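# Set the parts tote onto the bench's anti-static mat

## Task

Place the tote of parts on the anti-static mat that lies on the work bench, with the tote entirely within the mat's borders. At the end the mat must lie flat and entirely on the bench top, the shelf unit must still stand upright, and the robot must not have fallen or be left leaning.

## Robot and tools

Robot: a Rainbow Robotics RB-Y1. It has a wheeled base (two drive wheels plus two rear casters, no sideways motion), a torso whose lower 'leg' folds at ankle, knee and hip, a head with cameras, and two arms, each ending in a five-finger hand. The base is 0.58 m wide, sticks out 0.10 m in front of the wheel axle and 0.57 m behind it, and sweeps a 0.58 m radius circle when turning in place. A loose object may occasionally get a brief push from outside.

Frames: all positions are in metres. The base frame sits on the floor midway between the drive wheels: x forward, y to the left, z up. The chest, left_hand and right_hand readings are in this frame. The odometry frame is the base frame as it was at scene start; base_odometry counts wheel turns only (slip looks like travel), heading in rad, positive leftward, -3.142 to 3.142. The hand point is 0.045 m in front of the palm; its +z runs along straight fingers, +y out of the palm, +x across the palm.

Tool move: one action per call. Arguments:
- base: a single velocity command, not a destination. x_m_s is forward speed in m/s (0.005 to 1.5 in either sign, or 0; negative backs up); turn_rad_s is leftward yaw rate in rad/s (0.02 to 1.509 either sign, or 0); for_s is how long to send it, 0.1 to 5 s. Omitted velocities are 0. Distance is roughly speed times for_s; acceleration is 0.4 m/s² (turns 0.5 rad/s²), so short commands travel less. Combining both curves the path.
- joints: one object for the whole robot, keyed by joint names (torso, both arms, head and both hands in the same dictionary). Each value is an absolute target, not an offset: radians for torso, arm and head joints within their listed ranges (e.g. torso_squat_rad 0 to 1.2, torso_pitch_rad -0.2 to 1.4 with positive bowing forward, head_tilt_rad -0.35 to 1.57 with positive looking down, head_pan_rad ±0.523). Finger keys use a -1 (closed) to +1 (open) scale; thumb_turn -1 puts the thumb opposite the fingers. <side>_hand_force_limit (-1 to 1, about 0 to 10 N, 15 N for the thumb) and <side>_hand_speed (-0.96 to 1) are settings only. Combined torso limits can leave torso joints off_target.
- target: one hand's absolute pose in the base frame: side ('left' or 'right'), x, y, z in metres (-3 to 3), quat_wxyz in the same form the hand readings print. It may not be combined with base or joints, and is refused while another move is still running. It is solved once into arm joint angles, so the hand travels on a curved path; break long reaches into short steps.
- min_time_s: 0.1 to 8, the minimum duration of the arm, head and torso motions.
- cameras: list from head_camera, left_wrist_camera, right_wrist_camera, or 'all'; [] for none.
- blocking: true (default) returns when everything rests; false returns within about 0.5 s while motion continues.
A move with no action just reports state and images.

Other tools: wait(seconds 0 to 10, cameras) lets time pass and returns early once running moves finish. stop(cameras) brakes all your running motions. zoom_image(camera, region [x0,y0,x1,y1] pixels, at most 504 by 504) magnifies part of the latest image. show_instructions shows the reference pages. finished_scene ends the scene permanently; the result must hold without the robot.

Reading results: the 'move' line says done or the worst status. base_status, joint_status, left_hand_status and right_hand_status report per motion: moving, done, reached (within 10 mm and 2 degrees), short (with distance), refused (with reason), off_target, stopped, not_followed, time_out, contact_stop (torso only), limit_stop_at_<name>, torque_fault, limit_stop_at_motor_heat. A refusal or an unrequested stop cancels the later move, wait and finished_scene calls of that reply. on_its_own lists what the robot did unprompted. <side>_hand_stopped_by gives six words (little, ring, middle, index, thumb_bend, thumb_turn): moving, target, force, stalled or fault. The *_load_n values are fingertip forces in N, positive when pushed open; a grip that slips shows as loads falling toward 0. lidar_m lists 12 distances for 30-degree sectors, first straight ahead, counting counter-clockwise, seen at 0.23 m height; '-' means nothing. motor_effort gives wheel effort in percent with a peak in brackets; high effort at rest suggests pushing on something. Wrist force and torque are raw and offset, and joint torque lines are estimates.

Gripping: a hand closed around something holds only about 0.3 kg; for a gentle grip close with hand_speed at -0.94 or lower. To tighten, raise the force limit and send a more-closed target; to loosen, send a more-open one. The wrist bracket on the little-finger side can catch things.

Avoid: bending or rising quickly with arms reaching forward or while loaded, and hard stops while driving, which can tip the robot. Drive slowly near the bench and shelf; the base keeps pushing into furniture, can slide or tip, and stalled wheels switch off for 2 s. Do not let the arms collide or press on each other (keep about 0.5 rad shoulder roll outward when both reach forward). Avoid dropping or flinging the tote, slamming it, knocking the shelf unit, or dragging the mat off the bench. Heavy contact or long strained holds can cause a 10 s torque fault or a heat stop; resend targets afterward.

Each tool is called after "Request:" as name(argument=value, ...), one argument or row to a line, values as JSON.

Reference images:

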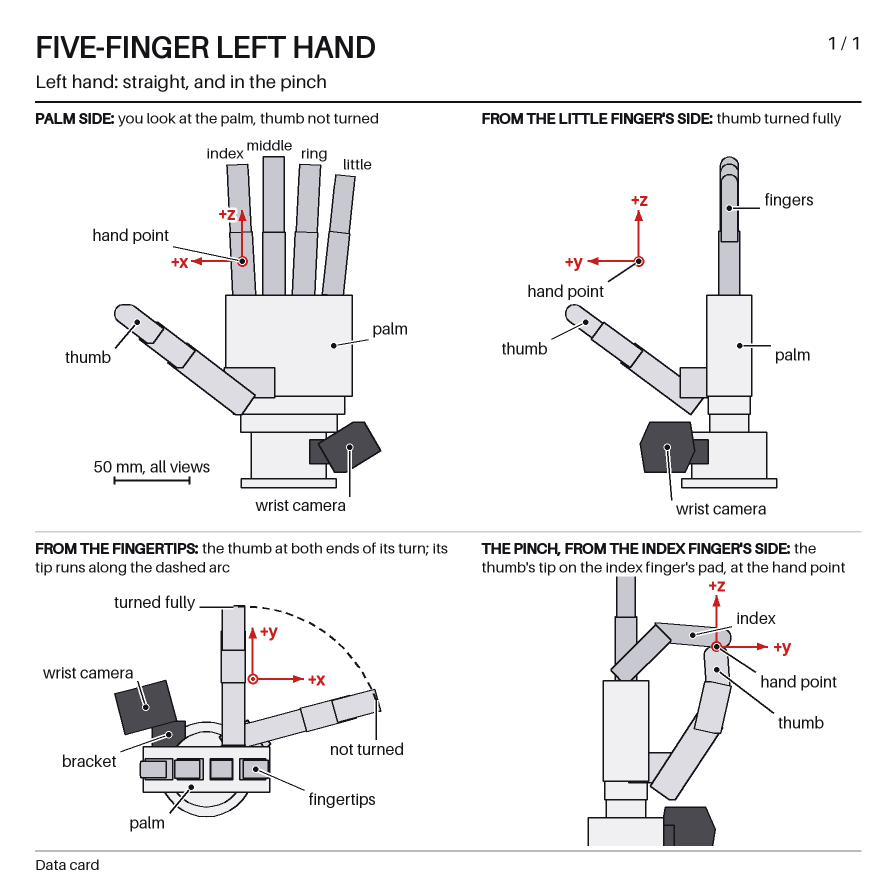

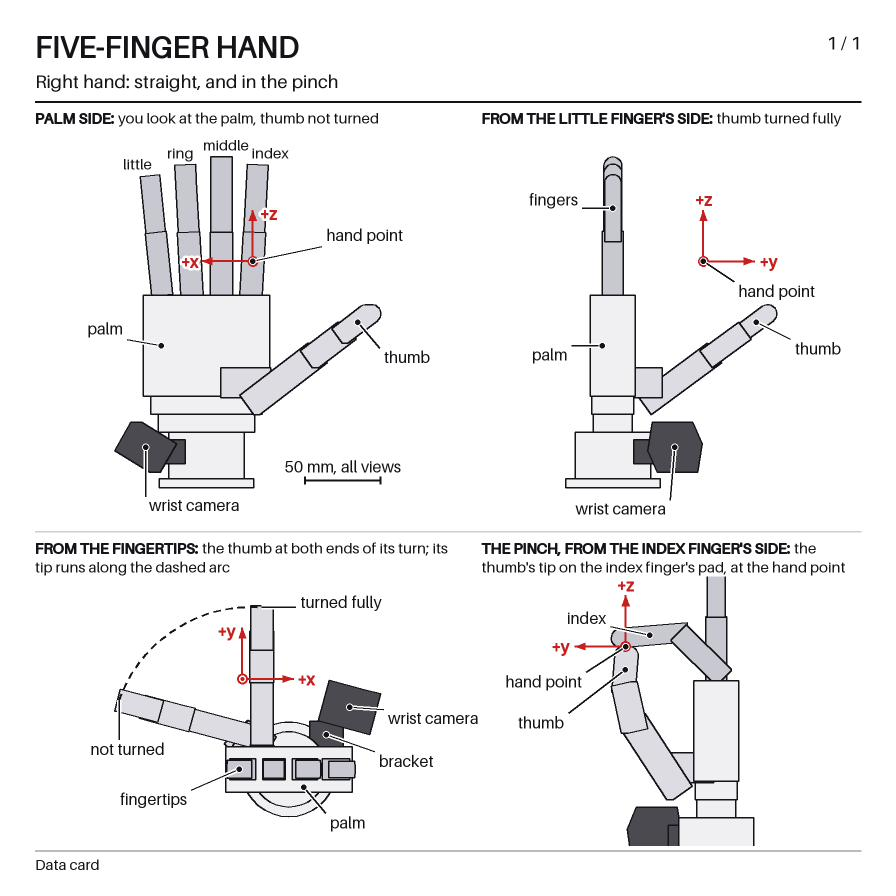

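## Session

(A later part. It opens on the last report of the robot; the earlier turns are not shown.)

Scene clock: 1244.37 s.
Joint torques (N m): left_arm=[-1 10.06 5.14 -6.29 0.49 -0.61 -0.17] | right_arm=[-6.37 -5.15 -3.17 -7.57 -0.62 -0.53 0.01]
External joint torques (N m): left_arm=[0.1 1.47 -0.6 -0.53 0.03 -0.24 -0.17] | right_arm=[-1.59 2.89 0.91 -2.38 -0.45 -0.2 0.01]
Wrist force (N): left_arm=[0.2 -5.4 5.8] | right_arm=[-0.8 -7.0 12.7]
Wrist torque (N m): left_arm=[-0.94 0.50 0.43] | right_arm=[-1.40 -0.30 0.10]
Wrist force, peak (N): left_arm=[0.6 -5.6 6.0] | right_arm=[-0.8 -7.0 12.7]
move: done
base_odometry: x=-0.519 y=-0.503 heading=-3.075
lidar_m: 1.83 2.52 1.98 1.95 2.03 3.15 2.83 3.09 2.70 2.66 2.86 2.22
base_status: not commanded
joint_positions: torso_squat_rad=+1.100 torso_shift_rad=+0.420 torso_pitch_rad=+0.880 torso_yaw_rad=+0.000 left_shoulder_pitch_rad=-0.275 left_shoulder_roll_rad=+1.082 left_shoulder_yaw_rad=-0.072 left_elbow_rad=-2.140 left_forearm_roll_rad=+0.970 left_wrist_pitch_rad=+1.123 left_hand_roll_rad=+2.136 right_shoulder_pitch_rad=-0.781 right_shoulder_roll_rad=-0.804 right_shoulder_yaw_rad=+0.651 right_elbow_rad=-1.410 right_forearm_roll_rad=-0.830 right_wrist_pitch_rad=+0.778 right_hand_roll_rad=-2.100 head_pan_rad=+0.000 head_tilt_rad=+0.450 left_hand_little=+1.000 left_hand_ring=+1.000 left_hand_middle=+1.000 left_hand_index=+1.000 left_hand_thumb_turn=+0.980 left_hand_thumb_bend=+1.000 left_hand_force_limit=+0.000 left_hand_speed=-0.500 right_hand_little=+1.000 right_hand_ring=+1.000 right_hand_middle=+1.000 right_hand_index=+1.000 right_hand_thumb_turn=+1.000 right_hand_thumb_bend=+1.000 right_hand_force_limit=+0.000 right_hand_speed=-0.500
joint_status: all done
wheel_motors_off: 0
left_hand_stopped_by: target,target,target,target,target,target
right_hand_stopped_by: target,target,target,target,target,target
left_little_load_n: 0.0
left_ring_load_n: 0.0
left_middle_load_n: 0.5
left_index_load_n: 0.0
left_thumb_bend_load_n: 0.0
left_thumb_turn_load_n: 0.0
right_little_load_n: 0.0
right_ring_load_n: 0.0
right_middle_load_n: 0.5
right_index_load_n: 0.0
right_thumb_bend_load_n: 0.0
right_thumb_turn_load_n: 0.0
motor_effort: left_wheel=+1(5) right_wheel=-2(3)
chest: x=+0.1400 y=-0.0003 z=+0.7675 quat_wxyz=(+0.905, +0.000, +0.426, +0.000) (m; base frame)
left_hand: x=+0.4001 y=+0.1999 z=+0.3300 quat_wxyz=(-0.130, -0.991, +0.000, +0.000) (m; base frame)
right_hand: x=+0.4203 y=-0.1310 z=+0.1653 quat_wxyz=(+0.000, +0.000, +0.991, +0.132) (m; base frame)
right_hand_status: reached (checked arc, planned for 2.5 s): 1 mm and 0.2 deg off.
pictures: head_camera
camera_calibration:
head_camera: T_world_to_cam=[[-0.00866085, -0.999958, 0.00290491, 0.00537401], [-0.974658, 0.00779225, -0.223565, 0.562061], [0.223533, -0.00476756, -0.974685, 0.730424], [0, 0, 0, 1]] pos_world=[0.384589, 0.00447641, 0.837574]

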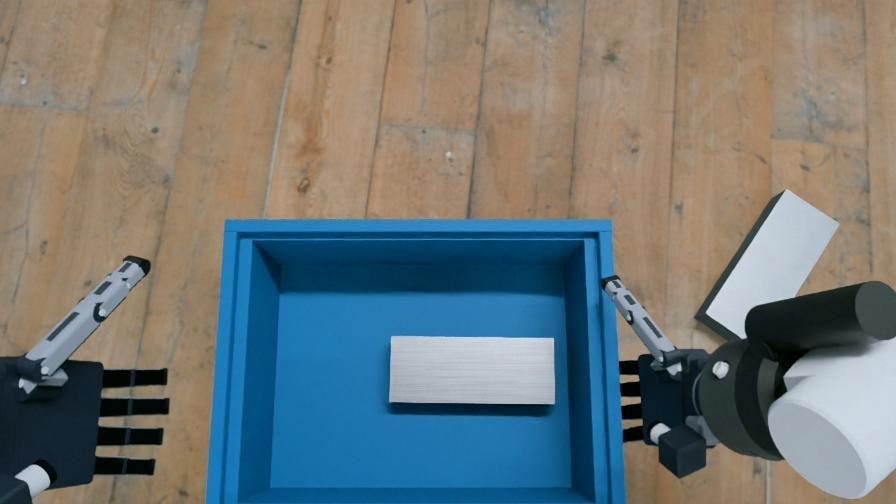

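Request:
move(
  target={"side": "right", "x": 0.40, "y": -0.30, "z": 0.36, "quat_wxyz": [0, 0, 0.9914, 0.1305]},
  min_time_s=2,
  cameras=[],
)

Request:
move(
  joints={"torso_squat_rad": 0.6, "torso_shift_rad": 0.0, "torso_pitch_rad": 0.45, "head_tilt_rad": 0.5},
  min_time_s=4,
  cameras=[],
)

Request:
move(
  base={"x_m_s": -0.25, "for_s": 1.2},
  cameras=[],
)

Request:
move(
  base={"turn_rad_s": -0.6, "for_s": 1.88},
  cameras=["head_camera"],
)

Scene clock: 1267.80 s.
Joint torques (N m): left_arm=[-0.63 10.12 5.53 -6.57 0.58 -0.5 -0.15] | right_arm=[-2.71 -10.16 -4.34 -0.62 -0.29 0 0.24]
External joint torques (N m): left_arm=[0.47 1.53 -0.21 -0.81 0.12 -0.13 -0.15] | right_arm=[1.12 0.47 -0.56 0.08 -0.23 0.2 0.24]
Wrist force (N): left_arm=[0.0 -5.6 5.3] | right_arm=[-1.2 -3.4 12.1]
Wrist torque (N m): left_arm=[-0.99 0.54 0.43] | right_arm=[-1.44 -0.22 0.24]
Wrist force, peak (N): left_arm=[-0.2 -5.7 5.8] | right_arm=[-1.1 -7.3 12.6]
move: done
base_odometry: x=-0.519 y=-0.503 heading=-3.075
lidar_m: 1.83 2.52 1.98 1.96 2.03 3.15 2.85 3.09 2.69 2.66 2.86 2.21
base_status: not commanded
joint_positions: torso_squat_rad=+1.100 torso_shift_rad=+0.420 torso_pitch_rad=+0.880 torso_yaw_rad=+0.000 left_shoulder_pitch_rad=-0.275 left_shoulder_roll_rad=+1.082 left_shoulder_yaw_rad=-0.072 left_elbow_rad=-2.140 left_forearm_roll_rad=+0.970 left_wrist_pitch_rad=+1.123 left_hand_roll_rad=+2.136 right_shoulder_pitch_rad=-0.082 right_shoulder_roll_rad=-1.927 right_shoulder_yaw_rad=+0.357 right_elbow_rad=-2.018 right_forearm_roll_rad=-1.711 right_wrist_pitch_rad=+0.272 right_hand_roll_rad=-1.873 head_pan_rad=+0.000 head_tilt_rad=+0.450 left_hand_little=+1.000 left_hand_ring=+1.000 left_hand_middle=+1.000 left_hand_index=+1.000 left_hand_thumb_turn=+0.980 left_hand_thumb_bend=+1.000 left_hand_force_limit=+0.000 left_hand_speed=-0.500 right_hand_little=+1.000 right_hand_ring=+1.000 right_hand_middle=+1.000 right_hand_index=+1.000 right_hand_thumb_turn=+1.000 right_hand_thumb_bend=+1.000 right_hand_force_limit=+0.000 right_hand_speed=-0.500
joint_status: all done
wheel_motors_off: 0
left_hand_stopped_by: target,target,target,target,target,target
right_hand_stopped_by: target,target,target,target,target,target
left_little_load_n: 0.0
left_ring_load_n: 0.0
left_middle_load_n: 0.0
left_index_load_n: 0.0
left_thumb_bend_load_n: 0.0
left_thumb_turn_load_n: 0.0
right_little_load_n: 0.0
right_ring_load_n: -0.5
right_middle_load_n: 0.0
right_index_load_n: 0.0
right_thumb_bend_load_n: 0.0
right_thumb_turn_load_n: 0.0
motor_effort: left_wheel=+2(5) right_wheel=-1(3)
chest: x=+0.1400 y=-0.0003 z=+0.7675 quat_wxyz=(+0.905, +0.000, +0.426, +0.000) (m; base frame)
left_hand: x=+0.4001 y=+0.1999 z=+0.3300 quat_wxyz=(-0.130, -0.991, +0.000, +0.000) (m; base frame)
right_hand: x=+0.4001 y=-0.2998 z=+0.3600 quat_wxyz=(+0.002, +0.001, +0.992, +0.127) (m; base frame)
right_hand_status: reached (checked arc, planned for 2.0 s): 0 mm and 0.5 deg off.
pictures: none
No camera images: "cameras" was empty.

Scene clock: 1272.13 s.
Joint torques (N m): left_arm=[-6.35 12.08 7.71 -5.5 0.06 -0.87 -0.06] | right_arm=[-6.31 -13.05 -7.89 1.29 -0.3 -0.81 0.34]
External joint torques (N m): left_arm=[0.78 1.3 -0.52 -0.48 0.02 0.16 -0.07] | right_arm=[1.22 1.2 -0.35 0.3 -0.37 0.18 0.35]
Wrist force (N): left_arm=[-1.9 -5.0 4.9] | right_arm=[1.0 -3.4 11.5]
Wrist torque (N m): left_arm=[-0.87 0.58 0.33] | right_arm=[-1.42 -0.34 0.35]
Wrist force, peak (N): left_arm=[-0.6 -5.8 5.8] | right_arm=[-1.1 -3.2 12.2]
move: done
base_odometry: x=-0.519 y=-0.503 heading=-3.075
lidar_m: 1.83 2.53 1.99 1.95 2.03 3.16 2.84 3.08 2.70 2.66 2.85 2.20
base_status: not commanded
joint_positions: torso_squat_rad=+0.600 torso_shift_rad=+0.000 torso_pitch_rad=+0.450 torso_yaw_rad=+0.000 left_shoulder_pitch_rad=-0.275 left_shoulder_roll_rad=+1.083 left_shoulder_yaw_rad=-0.072 left_elbow_rad=-2.140 left_forearm_roll_rad=+0.970 left_wrist_pitch_rad=+1.123 left_hand_roll_rad=+2.136 right_shoulder_pitch_rad=-0.082 right_shoulder_roll_rad=-1.927 right_shoulder_yaw_rad=+0.357 right_elbow_rad=-2.018 right_forearm_roll_rad=-1.711 right_wrist_pitch_rad=+0.272 right_hand_roll_rad=-1.873 head_pan_rad=+0.000 head_tilt_rad=+0.500 left_hand_little=+1.000 left_hand_ring=+1.000 left_hand_middle=+1.000 left_hand_index=+1.000 left_hand_thumb_turn=+0.980 left_hand_thumb_bend=+1.000 left_hand_force_limit=+0.000 left_hand_speed=-0.500 right_hand_little=+1.000 right_hand_ring=+1.000 right_hand_middle=+1.000 right_hand_index=+1.000 right_hand_thumb_turn=+1.000 right_hand_thumb_bend=+1.000 right_hand_force_limit=+0.000 right_hand_speed=-0.500
joint_status: all done
wheel_motors_off: 0
left_hand_stopped_by: target,target,target,target,target,target
right_hand_stopped_by: target,target,target,target,target,target
left_little_load_n: 0.0
left_ring_load_n: 0.0
left_middle_load_n: 0.0
left_index_load_n: 0.0
left_thumb_bend_load_n: 0.0
left_thumb_turn_load_n: 0.0
right_little_load_n: 0.0
right_ring_load_n: 0.0
right_middle_load_n: 0.0
right_index_load_n: 0.0
right_thumb_bend_load_n: -0.5
right_thumb_turn_load_n: 0.0
motor_effort: left_wheel=+2(5) right_wheel=+1(4)
chest: x=-0.0934 y=-0.0005 z=+1.1368 quat_wxyz=(+0.975, +0.000, +0.223, +0.000) (m; base frame)
left_hand: x=+0.3255 y=+0.1997 z=+0.8476 quat_wxyz=(-0.127, -0.969, +0.028, -0.212) (m; base frame)
right_hand: x=+0.3129 y=-0.3000 z=+0.8749 quat_wxyz=(+0.213, -0.026, +0.969, +0.124) (m; base frame)
pictures: none
No camera images: "cameras" was empty.

Scene clock: 1274.50 s.
Joint torques (N m): left_arm=[-7.48 11.76 7.6 -5.46 0.12 -1.08 -0.2] | right_arm=[-7.1 -13.36 -7.73 1.37 -0.28 -0.97 0.28]
External joint torques (N m): left_arm=[-0.35 0.97 -0.62 -0.45 0.07 -0.05 -0.21] | right_arm=[0.42 0.89 -0.18 0.38 -0.35 0.01 0.29]
Wrist force (N): left_arm=[-2.2 -5.3 5.5] | right_arm=[1.4 -3.3 11.1]
Wrist torque (N m): left_arm=[-0.94 0.64 0.32] | right_arm=[-1.41 -0.42 0.40]
Wrist force, peak (N): left_arm=[-2.3 -5.8 5.0] | right_arm=[1.2 -3.2 11.7]
move: done
base_odometry: x=-0.219 y=-0.484 heading=-3.076
lidar_m: 2.12 2.57 2.02 1.93 2.14 2.97 2.61 2.80 2.67 2.63 2.81 2.44
base_status: done (sent for 1.2 of 1.2 s)
joint_positions: torso_squat_rad=+0.600 torso_shift_rad=+0.000 torso_pitch_rad=+0.450 torso_yaw_rad=+0.000 left_shoulder_pitch_rad=-0.275 left_shoulder_roll_rad=+1.083 left_shoulder_yaw_rad=-0.072 left_elbow_rad=-2.140 left_forearm_roll_rad=+0.970 left_wrist_pitch_rad=+1.123 left_hand_roll_rad=+2.136 right_shoulder_pitch_rad=-0.082 right_shoulder_roll_rad=-1.927 right_shoulder_yaw_rad=+0.357 right_elbow_rad=-2.018 right_forearm_roll_rad=-1.711 right_wrist_pitch_rad=+0.272 right_hand_roll_rad=-1.873 head_pan_rad=+0.000 head_tilt_rad=+0.500 left_hand_little=+1.000 left_hand_ring=+1.000 left_hand_middle=+1.000 left_hand_index=+1.000 left_hand_thumb_turn=+0.980 left_hand_thumb_bend=+1.000 left_hand_force_limit=+0.000 left_hand_speed=-0.500 right_hand_little=+1.000 right_hand_ring=+1.000 right_hand_middle=+1.000 right_hand_index=+1.000 right_hand_thumb_turn=+1.000 right_hand_thumb_bend=+1.000 right_hand_force_limit=+0.000 right_hand_speed=-0.500
joint_status: not commanded
wheel_motors_off: 0
left_hand_stopped_by: target,target,target,target,target,target
right_hand_stopped_by: target,target,target,target,target,target
left_little_load_n: 0.0
left_ring_load_n: 0.0
left_middle_load_n: 0.0
left_index_load_n: -0.5
left_thumb_bend_load_n: 0.0
left_thumb_turn_load_n: 0.0
right_little_load_n: 0.0
right_ring_load_n: 0.0
right_middle_load_n: 0.0
right_index_load_n: 0.0
right_thumb_bend_load_n: 0.0
right_thumb_turn_load_n: 0.0
motor_effort: left_wheel=-1(20) right_wheel=+7(37)
chest: x=-0.0934 y=-0.0005 z=+1.1368 quat_wxyz=(+0.975, +0.000, +0.223, +0.000) (m; base frame)
left_hand: x=+0.3254 y=+0.1998 z=+0.8475 quat_wxyz=(-0.127, -0.969, +0.028, -0.212) (m; base frame)
right_hand: x=+0.3129 y=-0.3000 z=+0.8748 quat_wxyz=(+0.213, -0.026, +0.969, +0.124) (m; base frame)
pictures: none
No camera images: "cameras" was empty.

Scene clock: 1277.90 s.
Joint torques (N m): left_arm=[-7.71 12.11 7.23 -5.34 0.19 -0.85 -0.11] | right_arm=[-7.1 -13.48 -7.77 1.29 -0.29 -0.91 0.24]
External joint torques (N m): left_arm=[-0.58 1.33 -0.99 -0.32 0.15 0.18 -0.12] | right_arm=[0.43 0.77 -0.23 0.31 -0.36 0.08 0.25]
Wrist force (N): left_arm=[-2.4 -4.9 4.9] | right_arm=[1.2 -3.0 11.3]
Wrist torque (N m): left_arm=[-0.84 0.66 0.29] | right_arm=[-1.36 -0.36 0.38]
Wrist force, peak (N): left_arm=[-2.6 -5.6 5.4] | right_arm=[1.0 -3.5 11.6]
move: done
base_odometry: x=-0.219 y=-0.484 heading=+2.088
lidar_m: 2.73 2.44 2.13 2.75 2.05 1.99 1.63 2.93 2.55 2.80 2.69 2.61
base_status: done (sent for 1.87 of 1.87 s)
joint_positions: torso_squat_rad=+0.600 torso_shift_rad=+0.000 torso_pitch_rad=+0.450 torso_yaw_rad=+0.000 left_shoulder_pitch_rad=-0.275 left_shoulder_roll_rad=+1.083 left_shoulder_yaw_rad=-0.072 left_elbow_rad=-2.140 left_forearm_roll_rad=+0.970 left_wrist_pitch_rad=+1.123 left_hand_roll_rad=+2.136 right_shoulder_pitch_rad=-0.082 right_shoulder_roll_rad=-1.927 right_shoulder_yaw_rad=+0.357 right_elbow_rad=-2.018 right_forearm_roll_rad=-1.711 right_wrist_pitch_rad=+0.272 right_hand_roll_rad=-1.873 head_pan_rad=+0.000 head_tilt_rad=+0.500 left_hand_little=+1.000 left_hand_ring=+1.000 left_hand_middle=+1.000 left_hand_index=+1.000 left_hand_thumb_turn=+0.980 left_hand_thumb_bend=+1.000 left_hand_force_limit=+0.000 left_hand_speed=-0.500 right_hand_little=+1.000 right_hand_ring=+1.000 right_hand_middle=+1.000 right_hand_index=+1.000 right_hand_thumb_turn=+1.000 right_hand_thumb_bend=+1.000 right_hand_force_limit=+0.000 right_hand_speed=-0.500
joint_status: not commanded
wheel_motors_off: 0
left_hand_stopped_by: target,target,target,target,target,target
right_hand_stopped_by: target,target,target,target,target,target
left_little_load_n: 0.0
left_ring_load_n: 0.0
left_middle_load_n: 0.0
left_index_load_n: 0.0
left_thumb_bend_load_n: 0.0
left_thumb_turn_load_n: 0.0
right_little_load_n: 0.0
right_ring_load_n: 0.0
right_middle_load_n: 0.0
right_index_load_n: 0.0
right_thumb_bend_load_n: 0.0
right_thumb_turn_load_n: 0.0
motor_effort: left_wheel=+4(28) right_wheel=+0(32)
chest: x=-0.0934 y=-0.0005 z=+1.1368 quat_wxyz=(+0.975, +0.000, +0.223, +0.000) (m; base frame)
left_hand: x=+0.3254 y=+0.1998 z=+0.8475 quat_wxyz=(-0.127, -0.969, +0.028, -0.212) (m; base frame)
right_hand: x=+0.3129 y=-0.3000 z=+0.8748 quat_wxyz=(+0.213, -0.026, +0.969, +0.124) (m; base frame)
pictures: head_camera
camera_calibration:
head_camera: T_world_to_cam=[[-0.00928555, -0.999957, -0.000629025, 0.0060158], [-0.822119, 0.00799226, -0.56926, 0.820725], [0.56924, -0.00476876, -0.822158, 1.01073], [0, 0, 0, 1]] pos_world=[0.0994389, 0.00427605, 1.29819]

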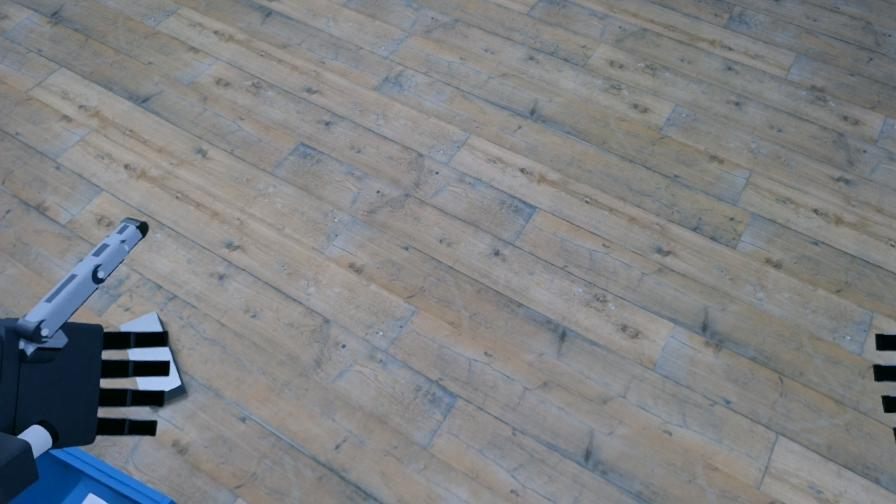

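Request:
move(
  base={"x_m_s": 0.3, "for_s": 3.48},
  cameras=[],
)

Request:
move(
  base={"turn_rad_s": 0.6, "for_s": 3.46},
  cameras=["head_camera"],
)

Scene clock: 1292.13 s.
Joint torques (N m): left_arm=[-7.94 12.79 7.59 -5.51 0.14 -1.1 -0.07] | right_arm=[-7.08 -13.36 -7.75 1.24 -0.12 -0.82 0.17]
External joint torques (N m): left_arm=[-0.81 2 -0.63 -0.49 0.1 -0.07 -0.08] | right_arm=[0.44 0.89 -0.21 0.26 -0.19 0.16 0.17]
Wrist force (N): left_arm=[-2.0 -5.2 5.1] | right_arm=[1.1 -3.1 11.5]
Wrist torque (N m): left_arm=[-0.92 0.59 0.32] | right_arm=[-1.38 -0.38 0.38]
Wrist force, peak (N): left_arm=[-2.4 -5.7 5.8] | right_arm=[1.4 -3.4 12.0]
move: done
base_odometry: x=-0.733 y=+0.421 heading=+2.088
lidar_m: 1.82 2.43 1.62 1.91 2.96 2.87 2.67 3.23 3.10 2.37 1.79 1.73
base_status: done (sent for 3.47 of 3.47 s)
joint_positions: torso_squat_rad=+0.600 torso_shift_rad=+0.000 torso_pitch_rad=+0.450 torso_yaw_rad=+0.000 left_shoulder_pitch_rad=-0.275 left_shoulder_roll_rad=+1.083 left_shoulder_yaw_rad=-0.072 left_elbow_rad=-2.140 left_forearm_roll_rad=+0.970 left_wrist_pitch_rad=+1.123 left_hand_roll_rad=+2.136 right_shoulder_pitch_rad=-0.082 right_shoulder_roll_rad=-1.927 right_shoulder_yaw_rad=+0.357 right_elbow_rad=-2.018 right_forearm_roll_rad=-1.711 right_wrist_pitch_rad=+0.272 right_hand_roll_rad=-1.873 head_pan_rad=+0.000 head_tilt_rad=+0.500 left_hand_little=+1.000 left_hand_ring=+1.000 left_hand_middle=+1.000 left_hand_index=+1.000 left_hand_thumb_turn=+0.980 left_hand_thumb_bend=+1.000 left_hand_force_limit=+0.000 left_hand_speed=-0.500 right_hand_little=+1.000 right_hand_ring=+1.000 right_hand_middle=+1.000 right_hand_index=+1.000 right_hand_thumb_turn=+1.000 right_hand_thumb_bend=+1.000 right_hand_force_limit=+0.000 right_hand_speed=-0.500
joint_status: not commanded
wheel_motors_off: 0
left_hand_stopped_by: target,target,target,target,target,target
right_hand_stopped_by: target,target,target,target,target,target
left_little_load_n: 0.0
left_ring_load_n: 0.0
left_middle_load_n: 0.0
left_index_load_n: 0.0
left_thumb_bend_load_n: 0.0
left_thumb_turn_load_n: 0.0
right_little_load_n: 0.0
right_ring_load_n: 0.0
right_middle_load_n: 0.0
right_index_load_n: 0.0
right_thumb_bend_load_n: 0.0
right_thumb_turn_load_n: 0.0
motor_effort: left_wheel=-2(29) right_wheel=-2(28)
chest: x=-0.0933 y=-0.0005 z=+1.1368 quat_wxyz=(+0.975, +0.000, +0.223, +0.000) (m; base frame)
left_hand: x=+0.3254 y=+0.1998 z=+0.8475 quat_wxyz=(-0.127, -0.969, +0.028, -0.212) (m; base frame)
right_hand: x=+0.3129 y=-0.3000 z=+0.8748 quat_wxyz=(+0.213, -0.026, +0.969, +0.124) (m; base frame)
pictures: none
No camera images: "cameras" was empty.

Scene clock: 1297.13 s.
Joint torques (N m): left_arm=[-7.64 12.1 7.3 -5.5 0.12 -0.94 -0.19] | right_arm=[-7.05 -13.28 -8.06 1.4 -0.19 -0.85 0.12]
External joint torques (N m): left_arm=[-0.51 1.31 -0.93 -0.48 0.07 0.09 -0.2] | right_arm=[0.48 0.97 -0.52 0.42 -0.26 0.13 0.13]
Wrist force (N): left_arm=[-2.0 -5.5 5.5] | right_arm=[1.4 -3.3 11.3]
Wrist torque (N m): left_arm=[-1.00 0.62 0.32] | right_arm=[-1.40 -0.42 0.41]
Wrist force, peak (N): left_arm=[-2.4 -5.5 5.8] | right_arm=[1.4 -3.7 11.7]
move: done
base_odometry: x=-0.733 y=+0.421 heading=-2.116
lidar_m: 2.97 2.88 2.66 3.21 3.09 2.37 1.79 1.75 1.83 2.43 1.63 1.90
base_status: done (sent for 3.47 of 3.47 s)
joint_positions: torso_squat_rad=+0.600 torso_shift_rad=+0.000 torso_pitch_rad=+0.450 torso_yaw_rad=+0.000 left_shoulder_pitch_rad=-0.275 left_shoulder_roll_rad=+1.083 left_shoulder_yaw_rad=-0.072 left_elbow_rad=-2.140 left_forearm_roll_rad=+0.970 left_wrist_pitch_rad=+1.123 left_hand_roll_rad=+2.136 right_shoulder_pitch_rad=-0.082 right_shoulder_roll_rad=-1.927 right_shoulder_yaw_rad=+0.357 right_elbow_rad=-2.018 right_forearm_roll_rad=-1.711 right_wrist_pitch_rad=+0.272 right_hand_roll_rad=-1.873 head_pan_rad=+0.000 head_tilt_rad=+0.500 left_hand_little=+1.000 left_hand_ring=+1.000 left_hand_middle=+1.000 left_hand_index=+1.000 left_hand_thumb_turn=+0.980 left_hand_thumb_bend=+1.000 left_hand_force_limit=+0.000 left_hand_speed=-0.500 right_hand_little=+1.000 right_hand_ring=+1.000 right_hand_middle=+1.000 right_hand_index=+1.000 right_hand_thumb_turn=+1.000 right_hand_thumb_bend=+1.000 right_hand_force_limit=+0.000 right_hand_speed=-0.500
joint_status: not commanded
wheel_motors_off: 0
left_hand_stopped_by: target,target,target,target,target,target
right_hand_stopped_by: target,target,target,target,target,target
left_little_load_n: 0.0
left_ring_load_n: 0.0
left_middle_load_n: 0.0
left_index_load_n: 0.0
left_thumb_bend_load_n: 0.0
left_thumb_turn_load_n: 0.0
right_little_load_n: 0.0
right_ring_load_n: 0.0
right_middle_load_n: 0.0
right_index_load_n: 0.0
right_thumb_bend_load_n: 0.0
right_thumb_turn_load_n: 0.0
motor_effort: left_wheel=+1(25) right_wheel=+4(26)
chest: x=-0.0933 y=-0.0005 z=+1.1368 quat_wxyz=(+0.975, +0.000, +0.223, +0.000) (m; base frame)
left_hand: x=+0.3254 y=+0.1998 z=+0.8475 quat_wxyz=(-0.127, -0.969, +0.028, -0.212) (m; base frame)
right_hand: x=+0.3129 y=-0.3000 z=+0.8748 quat_wxyz=(+0.213, -0.026, +0.969, +0.124) (m; base frame)
pictures: head_camera
camera_calibration:
head_camera: T_world_to_cam=[[-0.00928554, -0.999957, -0.000627766, 0.00601417], [-0.822198, 0.00799219, -0.569145, 0.820584], [0.569126, -0.00476868, -0.822237, 1.01085], [0, 0, 0, 1]] pos_world=[0.0994389, 0.00427605, 1.29819]

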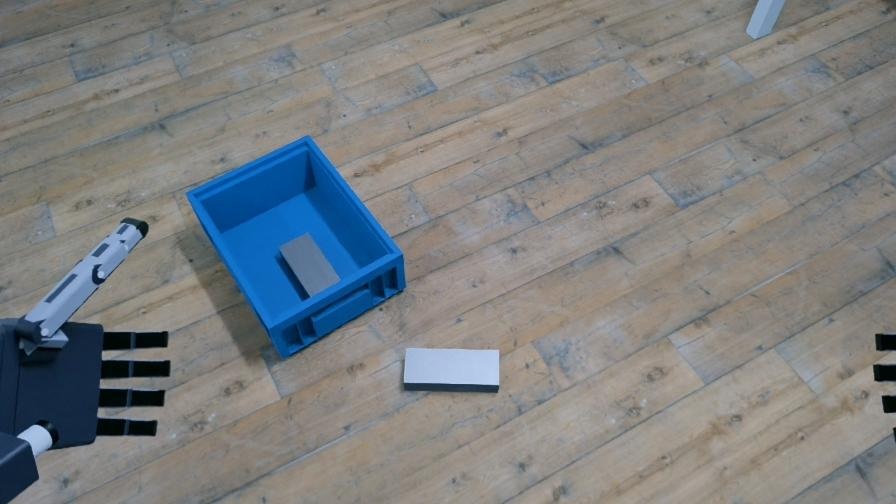

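Request:
move(
  base={"x_m_s": 0.15, "for_s": 2.03},
  cameras=[],
)

Request:
move(
  joints={"torso_squat_rad": 1.1, "torso_shift_rad": 0.42, "torso_pitch_rad": 0.88, "head_tilt_rad": 0.45},
  min_time_s=5,
  cameras=["head_camera"],
)

Scene clock: 1348.33 s.
Joint torques (N m): left_arm=[-7.58 12.31 7.13 -5.43 -0.03 -0.81 -0.2] | right_arm=[-7.28 -13.46 -7.75 1.4 -0.17 -0.88 0.21]
External joint torques (N m): left_arm=[-0.45 1.53 -1.09 -0.41 -0.07 0.22 -0.21] | right_arm=[0.25 0.79 -0.21 0.42 -0.24 0.11 0.22]
Wrist force (N): left_arm=[-2.4 -4.7 5.4] | right_arm=[1.1 -3.6 10.9]
Wrist torque (N m): left_arm=[-0.85 0.67 0.27] | right_arm=[-1.43 -0.35 0.38]
Wrist force, peak (N): left_arm=[-1.6 -5.8 5.5] | right_arm=[1.2 -3.6 11.7]
move: done
base_odometry: x=-0.891 y=+0.160 heading=-2.116
lidar_m: 2.69 2.60 2.50 3.72 3.22 2.76 2.08 2.01 2.11 1.57 2.21 1.64
base_status: done (sent for 2.03 of 2.03 s)
joint_positions: torso_squat_rad=+0.600 torso_shift_rad=+0.000 torso_pitch_rad=+0.450 torso_yaw_rad=+0.000 left_shoulder_pitch_rad=-0.275 left_shoulder_roll_rad=+1.083 left_shoulder_yaw_rad=-0.072 left_elbow_rad=-2.140 left_forearm_roll_rad=+0.970 left_wrist_pitch_rad=+1.123 left_hand_roll_rad=+2.136 right_shoulder_pitch_rad=-0.082 right_shoulder_roll_rad=-1.927 right_shoulder_yaw_rad=+0.357 right_elbow_rad=-2.018 right_forearm_roll_rad=-1.711 right_wrist_pitch_rad=+0.272 right_hand_roll_rad=-1.873 head_pan_rad=+0.000 head_tilt_rad=+0.500 left_hand_little=+1.000 left_hand_ring=+1.000 left_hand_middle=+1.000 left_hand_index=+1.000 left_hand_thumb_turn=+0.980 left_hand_thumb_bend=+1.000 left_hand_force_limit=+0.000 left_hand_speed=-0.500 right_hand_little=+1.000 right_hand_ring=+1.000 right_hand_middle=+1.000 right_hand_index=+1.000 right_hand_thumb_turn=+1.000 right_hand_thumb_bend=+1.000 right_hand_force_limit=+0.000 right_hand_speed=-0.500
joint_status: not commanded
wheel_motors_off: 0
left_hand_stopped_by: target,target,target,target,target,target
right_hand_stopped_by: target,target,target,target,target,target
left_little_load_n: 0.0
left_ring_load_n: 0.0
left_middle_load_n: 0.0
left_index_load_n: 0.0
left_thumb_bend_load_n: 0.0
left_thumb_turn_load_n: 0.5
right_little_load_n: 0.0
right_ring_load_n: 0.0
right_middle_load_n: 0.0
right_index_load_n: 0.0
right_thumb_bend_load_n: 0.0
right_thumb_turn_load_n: 0.0
motor_effort: left_wheel=+1(23) right_wheel=-4(35)
chest: x=-0.0933 y=-0.0005 z=+1.1368 quat_wxyz=(+0.975, +0.000, +0.223, +0.000) (m; base frame)
left_hand: x=+0.3254 y=+0.1998 z=+0.8475 quat_wxyz=(-0.127, -0.969, +0.028, -0.212) (m; base frame)
right_hand: x=+0.3129 y=-0.3000 z=+0.8748 quat_wxyz=(+0.213, -0.026, +0.969, +0.124) (m; base frame)
pictures: none
No camera images: "cameras" was empty.

Scene clock: 1353.63 s.
Joint torques (N m): left_arm=[-1.9 9.65 5.08 -6.18 0.47 -0.22 -0.15] | right_arm=[-3.44 -10.13 -4.06 -0.27 -0.38 -0.1 0.17]
External joint torques (N m): left_arm=[-0.81 1.06 -0.66 -0.43 0.02 0.15 -0.15] | right_arm=[0.4 0.5 -0.28 0.43 -0.33 0.11 0.17]
Wrist force (N): left_arm=[0.1 -5.5 5.8] | right_arm=[-0.8 -3.1 11.8]
Wrist torque (N m): left_arm=[-1.00 0.49 0.45] | right_arm=[-1.37 -0.28 0.29]
Wrist force, peak (N): left_arm=[-1.9 -5.8 5.9] | right_arm=[-1.2 -3.5 12.3]
move: done
base_odometry: x=-0.891 y=+0.160 heading=-2.116
lidar_m: 2.69 2.60 2.51 3.72 3.23 2.75 2.07 2.01 2.09 1.56 2.21 1.64
base_status: not commanded
joint_positions: torso_squat_rad=+1.100 torso_shift_rad=+0.420 torso_pitch_rad=+0.880 torso_yaw_rad=+0.000 left_shoulder_pitch_rad=-0.275 left_shoulder_roll_rad=+1.083 left_shoulder_yaw_rad=-0.072 left_elbow_rad=-2.140 left_forearm_roll_rad=+0.970 left_wrist_pitch_rad=+1.123 left_hand_roll_rad=+2.136 right_shoulder_pitch_rad=-0.082 right_shoulder_roll_rad=-1.927 right_shoulder_yaw_rad=+0.357 right_elbow_rad=-2.018 right_forearm_roll_rad=-1.711 right_wrist_pitch_rad=+0.272 right_hand_roll_rad=-1.873 head_pan_rad=+0.000 head_tilt_rad=+0.450 left_hand_little=+1.000 left_hand_ring=+1.000 left_hand_middle=+1.000 left_hand_index=+1.000 left_hand_thumb_turn=+0.980 left_hand_thumb_bend=+1.000 left_hand_force_limit=+0.000 left_hand_speed=-0.500 right_hand_little=+1.000 right_hand_ring=+1.000 right_hand_middle=+1.000 right_hand_index=+1.000 right_hand_thumb_turn=+1.000 right_hand_thumb_bend=+1.000 right_hand_force_limit=+0.000 right_hand_speed=-0.500
joint_status: all done
wheel_motors_off: 0
left_hand_stopped_by: target,target,target,target,target,target
right_hand_stopped_by: target,target,target,target,target,target
left_little_load_n: 0.0
left_ring_load_n: 0.0
left_middle_load_n: 0.0
left_index_load_n: 0.0
left_thumb_bend_load_n: 0.0
left_thumb_turn_load_n: 0.0
right_little_load_n: 0.0
right_ring_load_n: 0.0
right_middle_load_n: 0.0
right_index_load_n: 0.0
right_thumb_bend_load_n: -0.5
right_thumb_turn_load_n: 0.0
motor_effort: left_wheel=+1(3) right_wheel=-3(5)
chest: x=+0.1400 y=-0.0004 z=+0.7675 quat_wxyz=(+0.905, +0.000, +0.426, +0.000) (m; base frame)
left_hand: x=+0.4000 y=+0.2000 z=+0.3300 quat_wxyz=(-0.130, -0.991, +0.000, +0.000) (m; base frame)
right_hand: x=+0.4001 y=-0.2998 z=+0.3599 quat_wxyz=(+0.002, +0.001, +0.992, +0.127) (m; base frame)
pictures: head_camera
camera_calibration:
head_camera: T_world_to_cam=[[-0.00863886, -0.999959, 0.00280821, 0.00544747], [-0.97468, 0.00779289, -0.22347, 0.562086], [0.223438, -0.00466763, -0.974707, 0.730456], [0, 0, 0, 1]] pos_world=[0.384689, 0.00447647, 0.837575]

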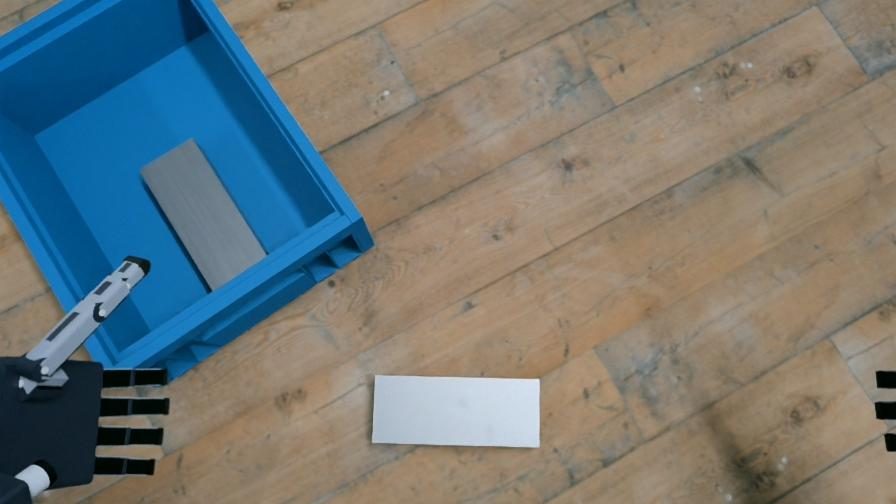

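Request:
move(
  target={"side": "left", "x": 0.407, "y": 0.10, "z": 0.18, "quat_wxyz": [0.1305, 0.9914, 0, 0]},
  min_time_s=2,
  cameras=[],
)

Request:
move(
  target={"side": "right", "x": 0.407, "y": -0.115, "z": 0.18, "quat_wxyz": [0, 0, 0.9914, 0.1305]},
  min_time_s=2,
  cameras=[],
)

Request:
move(
  target={"side": "left", "x": 0.407, "y": 0.078, "z": 0.091, "quat_wxyz": [0.1305, 0.9914, 0, 0]},
  min_time_s=2,
  cameras=[],
)

Request:
move(
  target={"side": "right", "x": 0.407, "y": -0.092, "z": 0.091, "quat_wxyz": [0, 0, 0.9914, 0.1305]},
  min_time_s=2,
  cameras=["all"],
)

Scene clock: 1371.87 s.
Joint torques (N m): left_arm=[-4.4 4.12 1.68 -6.39 0.52 -0.56 -0.31] | right_arm=[-3.47 -9.97 -4.01 -0.33 -0.29 -0.06 0.25]
External joint torques (N m): left_arm=[-0.79 -0.59 -1.37 0.29 0.09 -0.23 -0.31] | right_arm=[0.36 0.65 -0.22 0.37 -0.23 0.14 0.25]
Wrist force (N): left_arm=[0.2 -5.4 5.9] | right_arm=[-1.4 -3.6 12.0]
Wrist torque (N m): left_arm=[-0.98 0.48 0.45] | right_arm=[-1.45 -0.20 0.23]
Wrist force, peak (N): left_arm=[0.4 -5.5 6.1] | right_arm=[-1.4 -3.2 12.3]
move: done
base_odometry: x=-0.891 y=+0.160 heading=-2.116
lidar_m: 2.68 2.60 2.50 3.72 3.22 2.75 2.08 2.01 2.11 1.57 2.21 1.64
base_status: not commanded
joint_positions: torso_squat_rad=+1.100 torso_shift_rad=+0.420 torso_pitch_rad=+0.880 torso_yaw_rad=+0.000 left_shoulder_pitch_rad=-0.648 left_shoulder_roll_rad=+0.625 left_shoulder_yaw_rad=-0.428 left_elbow_rad=-1.548 left_forearm_roll_rad=+0.621 left_wrist_pitch_rad=+0.973 left_hand_roll_rad=+2.060 right_shoulder_pitch_rad=-0.082 right_shoulder_roll_rad=-1.927 right_shoulder_yaw_rad=+0.357 right_elbow_rad=-2.018 right_forearm_roll_rad=-1.711 right_wrist_pitch_rad=+0.272 right_hand_roll_rad=-1.873 head_pan_rad=+0.000 head_tilt_rad=+0.450 left_hand_little=+1.000 left_hand_ring=+1.000 left_hand_middle=+1.000 left_hand_index=+1.000 left_hand_thumb_turn=+0.980 left_hand_thumb_bend=+1.000 left_hand_force_limit=+0.000 left_hand_speed=-0.500 right_hand_little=+1.000 right_hand_ring=+1.000 right_hand_middle=+1.000 right_hand_index=+1.000 right_hand_thumb_turn=+1.000 right_hand_thumb_bend=+1.000 right_hand_force_limit=+0.000 right_hand_speed=-0.500
joint_status: all done
wheel_motors_off: 0
left_hand_stopped_by: target,target,target,target,target,target
right_hand_stopped_by: target,target,target,target,target,target
left_little_load_n: 0.0
left_ring_load_n: 0.0
left_middle_load_n: -0.5
left_index_load_n: 0.0
left_thumb_bend_load_n: 0.0
left_thumb_turn_load_n: 0.0
right_little_load_n: 0.0
right_ring_load_n: 0.0
right_middle_load_n: 0.0
right_index_load_n: 0.0
right_thumb_bend_load_n: 0.0
right_thumb_turn_load_n: 0.0
motor_effort: left_wheel=+0(3) right_wheel=-3(4)
chest: x=+0.1400 y=-0.0004 z=+0.7675 quat_wxyz=(+0.905, +0.000, +0.426, +0.000) (m; base frame)
left_hand: x=+0.4068 y=+0.1002 z=+0.1804 quat_wxyz=(-0.130, -0.992, +0.000, +0.000) (m; base frame)
left_hand_status: reached (checked arc, planned for 2.0 s): 1 mm and 0.1 deg off.
right_hand: x=+0.4001 y=-0.2998 z=+0.3599 quat_wxyz=(+0.002, +0.001, +0.992, +0.127) (m; base frame)
pictures: none
No camera images: "cameras" was empty.

Scene clock: 1374.20 s.
Joint torques (N m): left_arm=[-4.92 4.1 2.11 -6.85 0.44 -0.51 -0.34] | right_arm=[-4.1 -6.68 -3.48 -5.26 -0.26 -0.29 0.16]
External joint torques (N m): left_arm=[-1.31 -0.61 -0.94 -0.17 0 -0.17 -0.34] | right_arm=[0.09 0.69 0.48 0.52 -0.1 0.08 0.16]
Wrist force (N): left_arm=[0.4 -5.2 5.7] | right_arm=[-1.3 -3.5 11.8]
Wrist torque (N m): left_arm=[-0.94 0.46 0.49] | right_arm=[-1.43 -0.20 0.18]
Wrist force, peak (N): left_arm=[1.1 -5.7 6.0] | right_arm=[-1.2 -3.4 12.5]
move: done
base_odometry: x=-0.891 y=+0.160 heading=-2.116
lidar_m: 2.69 2.60 2.51 3.72 3.22 2.75 2.07 2.01 2.10 1.57 2.21 1.65
base_status: not commanded
joint_positions: torso_squat_rad=+1.100 torso_shift_rad=+0.420 torso_pitch_rad=+0.880 torso_yaw_rad=+0.000 left_shoulder_pitch_rad=-0.648 left_shoulder_roll_rad=+0.625 left_shoulder_yaw_rad=-0.428 left_elbow_rad=-1.548 left_forearm_roll_rad=+0.621 left_wrist_pitch_rad=+0.973 left_hand_roll_rad=+2.060 right_shoulder_pitch_rad=-0.734 right_shoulder_roll_rad=-0.813 right_shoulder_yaw_rad=+0.652 right_elbow_rad=-1.546 right_forearm_roll_rad=-0.729 right_wrist_pitch_rad=+0.833 right_hand_roll_rad=-2.221 head_pan_rad=+0.000 head_tilt_rad=+0.450 left_hand_little=+1.000 left_hand_ring=+1.000 left_hand_middle=+1.000 left_hand_index=+1.000 left_hand_thumb_turn=+0.980 left_hand_thumb_bend=+1.000 left_hand_force_limit=+0.000 left_hand_speed=-0.500 right_hand_little=+1.000 right_hand_ring=+1.000 right_hand_middle=+1.000 right_hand_index=+1.000 right_hand_thumb_turn=+1.000 right_hand_thumb_bend=+1.000 right_hand_force_limit=+0.000 right_hand_speed=-0.500
joint_status: all done
wheel_motors_off: 0
left_hand_stopped_by: target,target,target,target,target,target
right_hand_stopped_by: target,target,target,target,target,target
left_little_load_n: 0.0
left_ring_load_n: 0.0
left_middle_load_n: 0.0
left_index_load_n: 0.5
left_thumb_bend_load_n: 0.0
left_thumb_turn_load_n: 0.0
right_little_load_n: 0.0
right_ring_load_n: 0.0
right_middle_load_n: 0.0
right_index_load_n: 0.0
right_thumb_bend_load_n: 0.0
right_thumb_turn_load_n: 0.0
motor_effort: left_wheel=+1(2) right_wheel=-3(4)
chest: x=+0.1400 y=-0.0004 z=+0.7675 quat_wxyz=(+0.905, +0.000, +0.426, +0.000) (m; base frame)
left_hand: x=+0.4067 y=+0.1002 z=+0.1804 quat_wxyz=(-0.130, -0.992, +0.000, +0.000) (m; base frame)
right_hand: x=+0.4067 y=-0.1150 z=+0.1805 quat_wxyz=(+0.000, +0.000, +0.991, +0.131) (m; base frame)
right_hand_status: reached (checked arc, planned for 2.0 s): 1 mm and 0.0 deg off.
pictures: none
No camera images: "cameras" was empty.

Scene clock: 1376.53 s.
Joint torques (N m): left_arm=[-6.5 2.02 0.36 -4.61 0.55 -0.57 -0.18] | right_arm=[-3.93 -6.92 -3.62 -5.71 -0.31 -0.31 0.13]
External joint torques (N m): left_arm=[-1.11 -0.65 -1.27 0.32 0.21 -0.35 -0.18] | right_arm=[0.25 0.46 0.34 0.07 -0.15 0.06 0.13]
Wrist force (N): left_arm=[0.2 -5.5 5.8] | right_arm=[-1.3 -3.0 11.3]
Wrist torque (N m): left_arm=[-1.00 0.50 0.43] | right_arm=[-1.34 -0.23 0.16]
Wrist force, peak (N): left_arm=[0.3 -6.0 6.1] | right_arm=[-1.6 -4.1 12.1]
move: done
base_odometry: x=-0.891 y=+0.160 heading=-2.116
lidar_m: 2.68 2.60 2.51 3.72 3.22 2.75 2.07 2.01 2.11 1.57 2.21 1.65
base_status: not commanded
joint_positions: torso_squat_rad=+1.100 torso_shift_rad=+0.420 torso_pitch_rad=+0.880 torso_yaw_rad=+0.000 left_shoulder_pitch_rad=-0.864 left_shoulder_roll_rad=+0.401 left_shoulder_yaw_rad=-0.455 left_elbow_rad=-0.909 left_forearm_roll_rad=+0.682 left_wrist_pitch_rad=+0.674 left_hand_roll_rad=+1.811 right_shoulder_pitch_rad=-0.734 right_shoulder_roll_rad=-0.813 right_shoulder_yaw_rad=+0.652 right_elbow_rad=-1.546 right_forearm_roll_rad=-0.729 right_wrist_pitch_rad=+0.833 right_hand_roll_rad=-2.221 head_pan_rad=+0.000 head_tilt_rad=+0.450 left_hand_little=+1.000 left_hand_ring=+1.000 left_hand_middle=+1.000 left_hand_index=+1.000 left_hand_thumb_turn=+0.980 left_hand_thumb_bend=+1.000 left_hand_force_limit=+0.000 left_hand_speed=-0.500 right_hand_little=+1.000 right_hand_ring=+1.000 right_hand_middle=+1.000 right_hand_index=+1.000 right_hand_thumb_turn=+1.000 right_hand_thumb_bend=+1.000 right_hand_force_limit=+0.000 right_hand_speed=-0.500
joint_status: all done
wheel_motors_off: 0
left_hand_stopped_by: target,target,target,target,target,target
right_hand_stopped_by: target,target,target,target,target,target
left_little_load_n: 0.0
left_ring_load_n: 0.0
left_middle_load_n: 0.0
left_index_load_n: 0.0
left_thumb_bend_load_n: 0.0
left_thumb_turn_load_n: 0.0
right_little_load_n: 0.0
right_ring_load_n: 0.0
right_middle_load_n: 0.0
right_index_load_n: 0.0
right_thumb_bend_load_n: 0.0
right_thumb_turn_load_n: 0.0
motor_effort: left_wheel=+2(3) right_wheel=-3(4)
chest: x=+0.1400 y=-0.0004 z=+0.7675 quat_wxyz=(+0.905, +0.000, +0.426, +0.000) (m; base frame)
left_hand: x=+0.4069 y=+0.0784 z=+0.0918 quat_wxyz=(-0.127, -0.992, -0.001, -0.001) (m; base frame)
left_hand_status: reached (checked arc, planned for 2.0 s): 1 mm and 0.4 deg off.
right_hand: x=+0.4067 y=-0.1150 z=+0.1805 quat_wxyz=(+0.000, +0.000, +0.991, +0.131) (m; base frame)
pictures: none
No camera images: "cameras" was empty.

Scene clock: 1378.87 s.
Joint torques (N m): left_arm=[-6.5 2.13 0.41 -4.8 0.52 -0.47 -0.23] | right_arm=[-5.29 -4.15 -1.49 -3.77 -0.53 -0.14 0.2]
External joint torques (N m): left_arm=[-1.12 -0.54 -1.22 0.13 0.18 -0.26 -0.23] | right_arm=[0.4 0.46 0.76 0.38 -0.39 0.1 0.2]
Wrist force (N): left_arm=[0.3 -5.4 6.0] | right_arm=[-1.4 -3.5 11.5]
Wrist torque (N m): left_arm=[-0.98 0.46 0.43] | right_arm=[-1.44 -0.19 0.25]
Wrist force, peak (N): left_arm=[-0.2 -5.7 6.0] | right_arm=[-1.3 -3.6 12.2]
move: done
base_odometry: x=-0.891 y=+0.160 heading=-2.116
lidar_m: 2.68 2.61 2.50 3.72 3.22 2.74 2.08 2.01 2.11 1.57 2.21 1.64
base_status: not commanded
joint_positions: torso_squat_rad=+1.100 torso_shift_rad=+0.420 torso_pitch_rad=+0.880 torso_yaw_rad=+0.000 left_shoulder_pitch_rad=-0.864 left_shoulder_roll_rad=+0.401 left_shoulder_yaw_rad=-0.455 left_elbow_rad=-0.909 left_forearm_roll_rad=+0.682 left_wrist_pitch_rad=+0.674 left_hand_roll_rad=+1.811 right_shoulder_pitch_rad=-0.914 right_shoulder_roll_rad=-0.521 right_shoulder_yaw_rad=+0.697 right_elbow_rad=-0.916 right_forearm_roll_rad=-0.829 right_wrist_pitch_rad=+0.588 right_hand_roll_rad=-1.930 head_pan_rad=+0.000 head_tilt_rad=+0.450 left_hand_little=+1.000 left_hand_ring=+1.000 left_hand_middle=+1.000 left_hand_index=+1.000 left_hand_thumb_turn=+0.980 left_hand_thumb_bend=+1.000 left_hand_force_limit=+0.000 left_hand_speed=-0.500 right_hand_little=+1.000 right_hand_ring=+1.000 right_hand_middle=+1.000 right_hand_index=+1.000 right_hand_thumb_turn=+1.000 right_hand_thumb_bend=+1.000 right_hand_force_limit=+0.000 right_hand_speed=-0.500
joint_status: all done
wheel_motors_off: 0
left_hand_stopped_by: target,target,target,target,target,target
right_hand_stopped_by: target,target,target,target,target,target
left_little_load_n: 0.0
left_ring_load_n: 0.0
left_middle_load_n: 0.0
left_index_load_n: 0.0
left_thumb_bend_load_n: 0.0
left_thumb_turn_load_n: 0.0
right_little_load_n: 0.0
right_ring_load_n: 0.0
right_middle_load_n: 0.0
right_index_load_n: 0.0
right_thumb_bend_load_n: -0.5
right_thumb_turn_load_n: 0.0
motor_effort: left_wheel=+0(3) right_wheel=+0(5)
chest: x=+0.1400 y=-0.0004 z=+0.7675 quat_wxyz=(+0.905, +0.000, +0.426, +0.000) (m; base frame)
left_hand: x=+0.4069 y=+0.0785 z=+0.0918 quat_wxyz=(-0.127, -0.992, -0.001, -0.001) (m; base frame)
right_hand: x=+0.4073 y=-0.0923 z=+0.0917 quat_wxyz=(+0.002, +0.002, +0.992, +0.126) (m; base frame)
right_hand_status: reached (checked arc, planned for 2.0 s): 1 mm and 0.6 deg off.
pictures: head_camera, left_wrist_camera, right_wrist_camera
camera_calibration:
head_camera: T_world_to_cam=[[-0.0086391, -0.999959, 0.00280816, 0.00544761], [-0.97468, 0.00779314, -0.22347, 0.562086], [0.223438, -0.00466763, -0.974707, 0.730456], [0, 0, 0, 1]] pos_world=[0.384689, 0.00447647, 0.837575]
left_wrist_camera: T_world_to_cam=[[0.222382, 0.947978, -0.227779, -0.147648], [0.83196, -0.0627043, 0.551281, -0.379705], [0.50832, -0.312098, -0.802624, 0.0114756], [0, 0, 0, 1]] pos_world=[0.342901, 0.11974, 0.184904]
right_wrist_camera: T_world_to_cam=[[-0.316289, 0.914331, 0.252904, 0.18528], [0.81646, 0.126611, 0.563349, -0.375682], [0.483067, 0.384667, -0.786561, 0.0273196], [0, 0, 0, 1]] pos_world=[0.352134, -0.13235, 0.186271]

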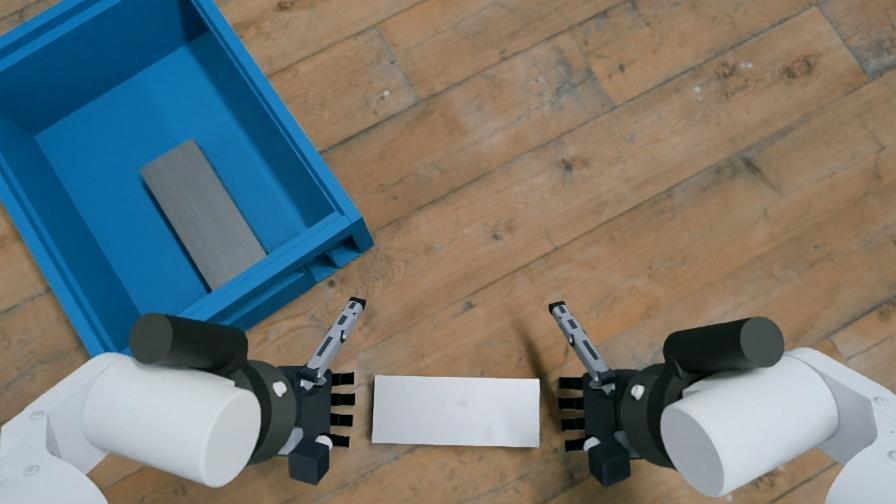

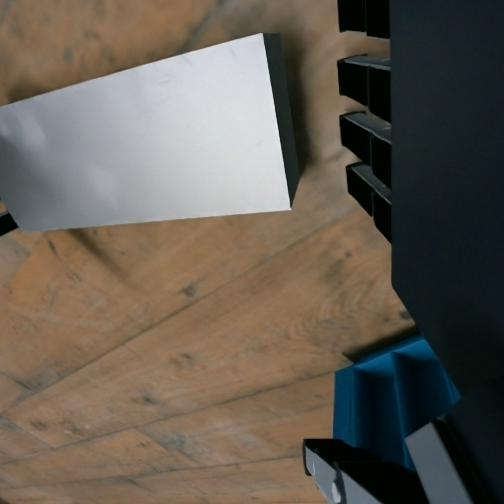

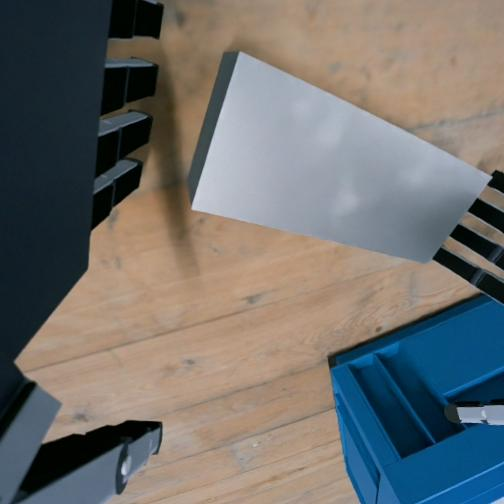

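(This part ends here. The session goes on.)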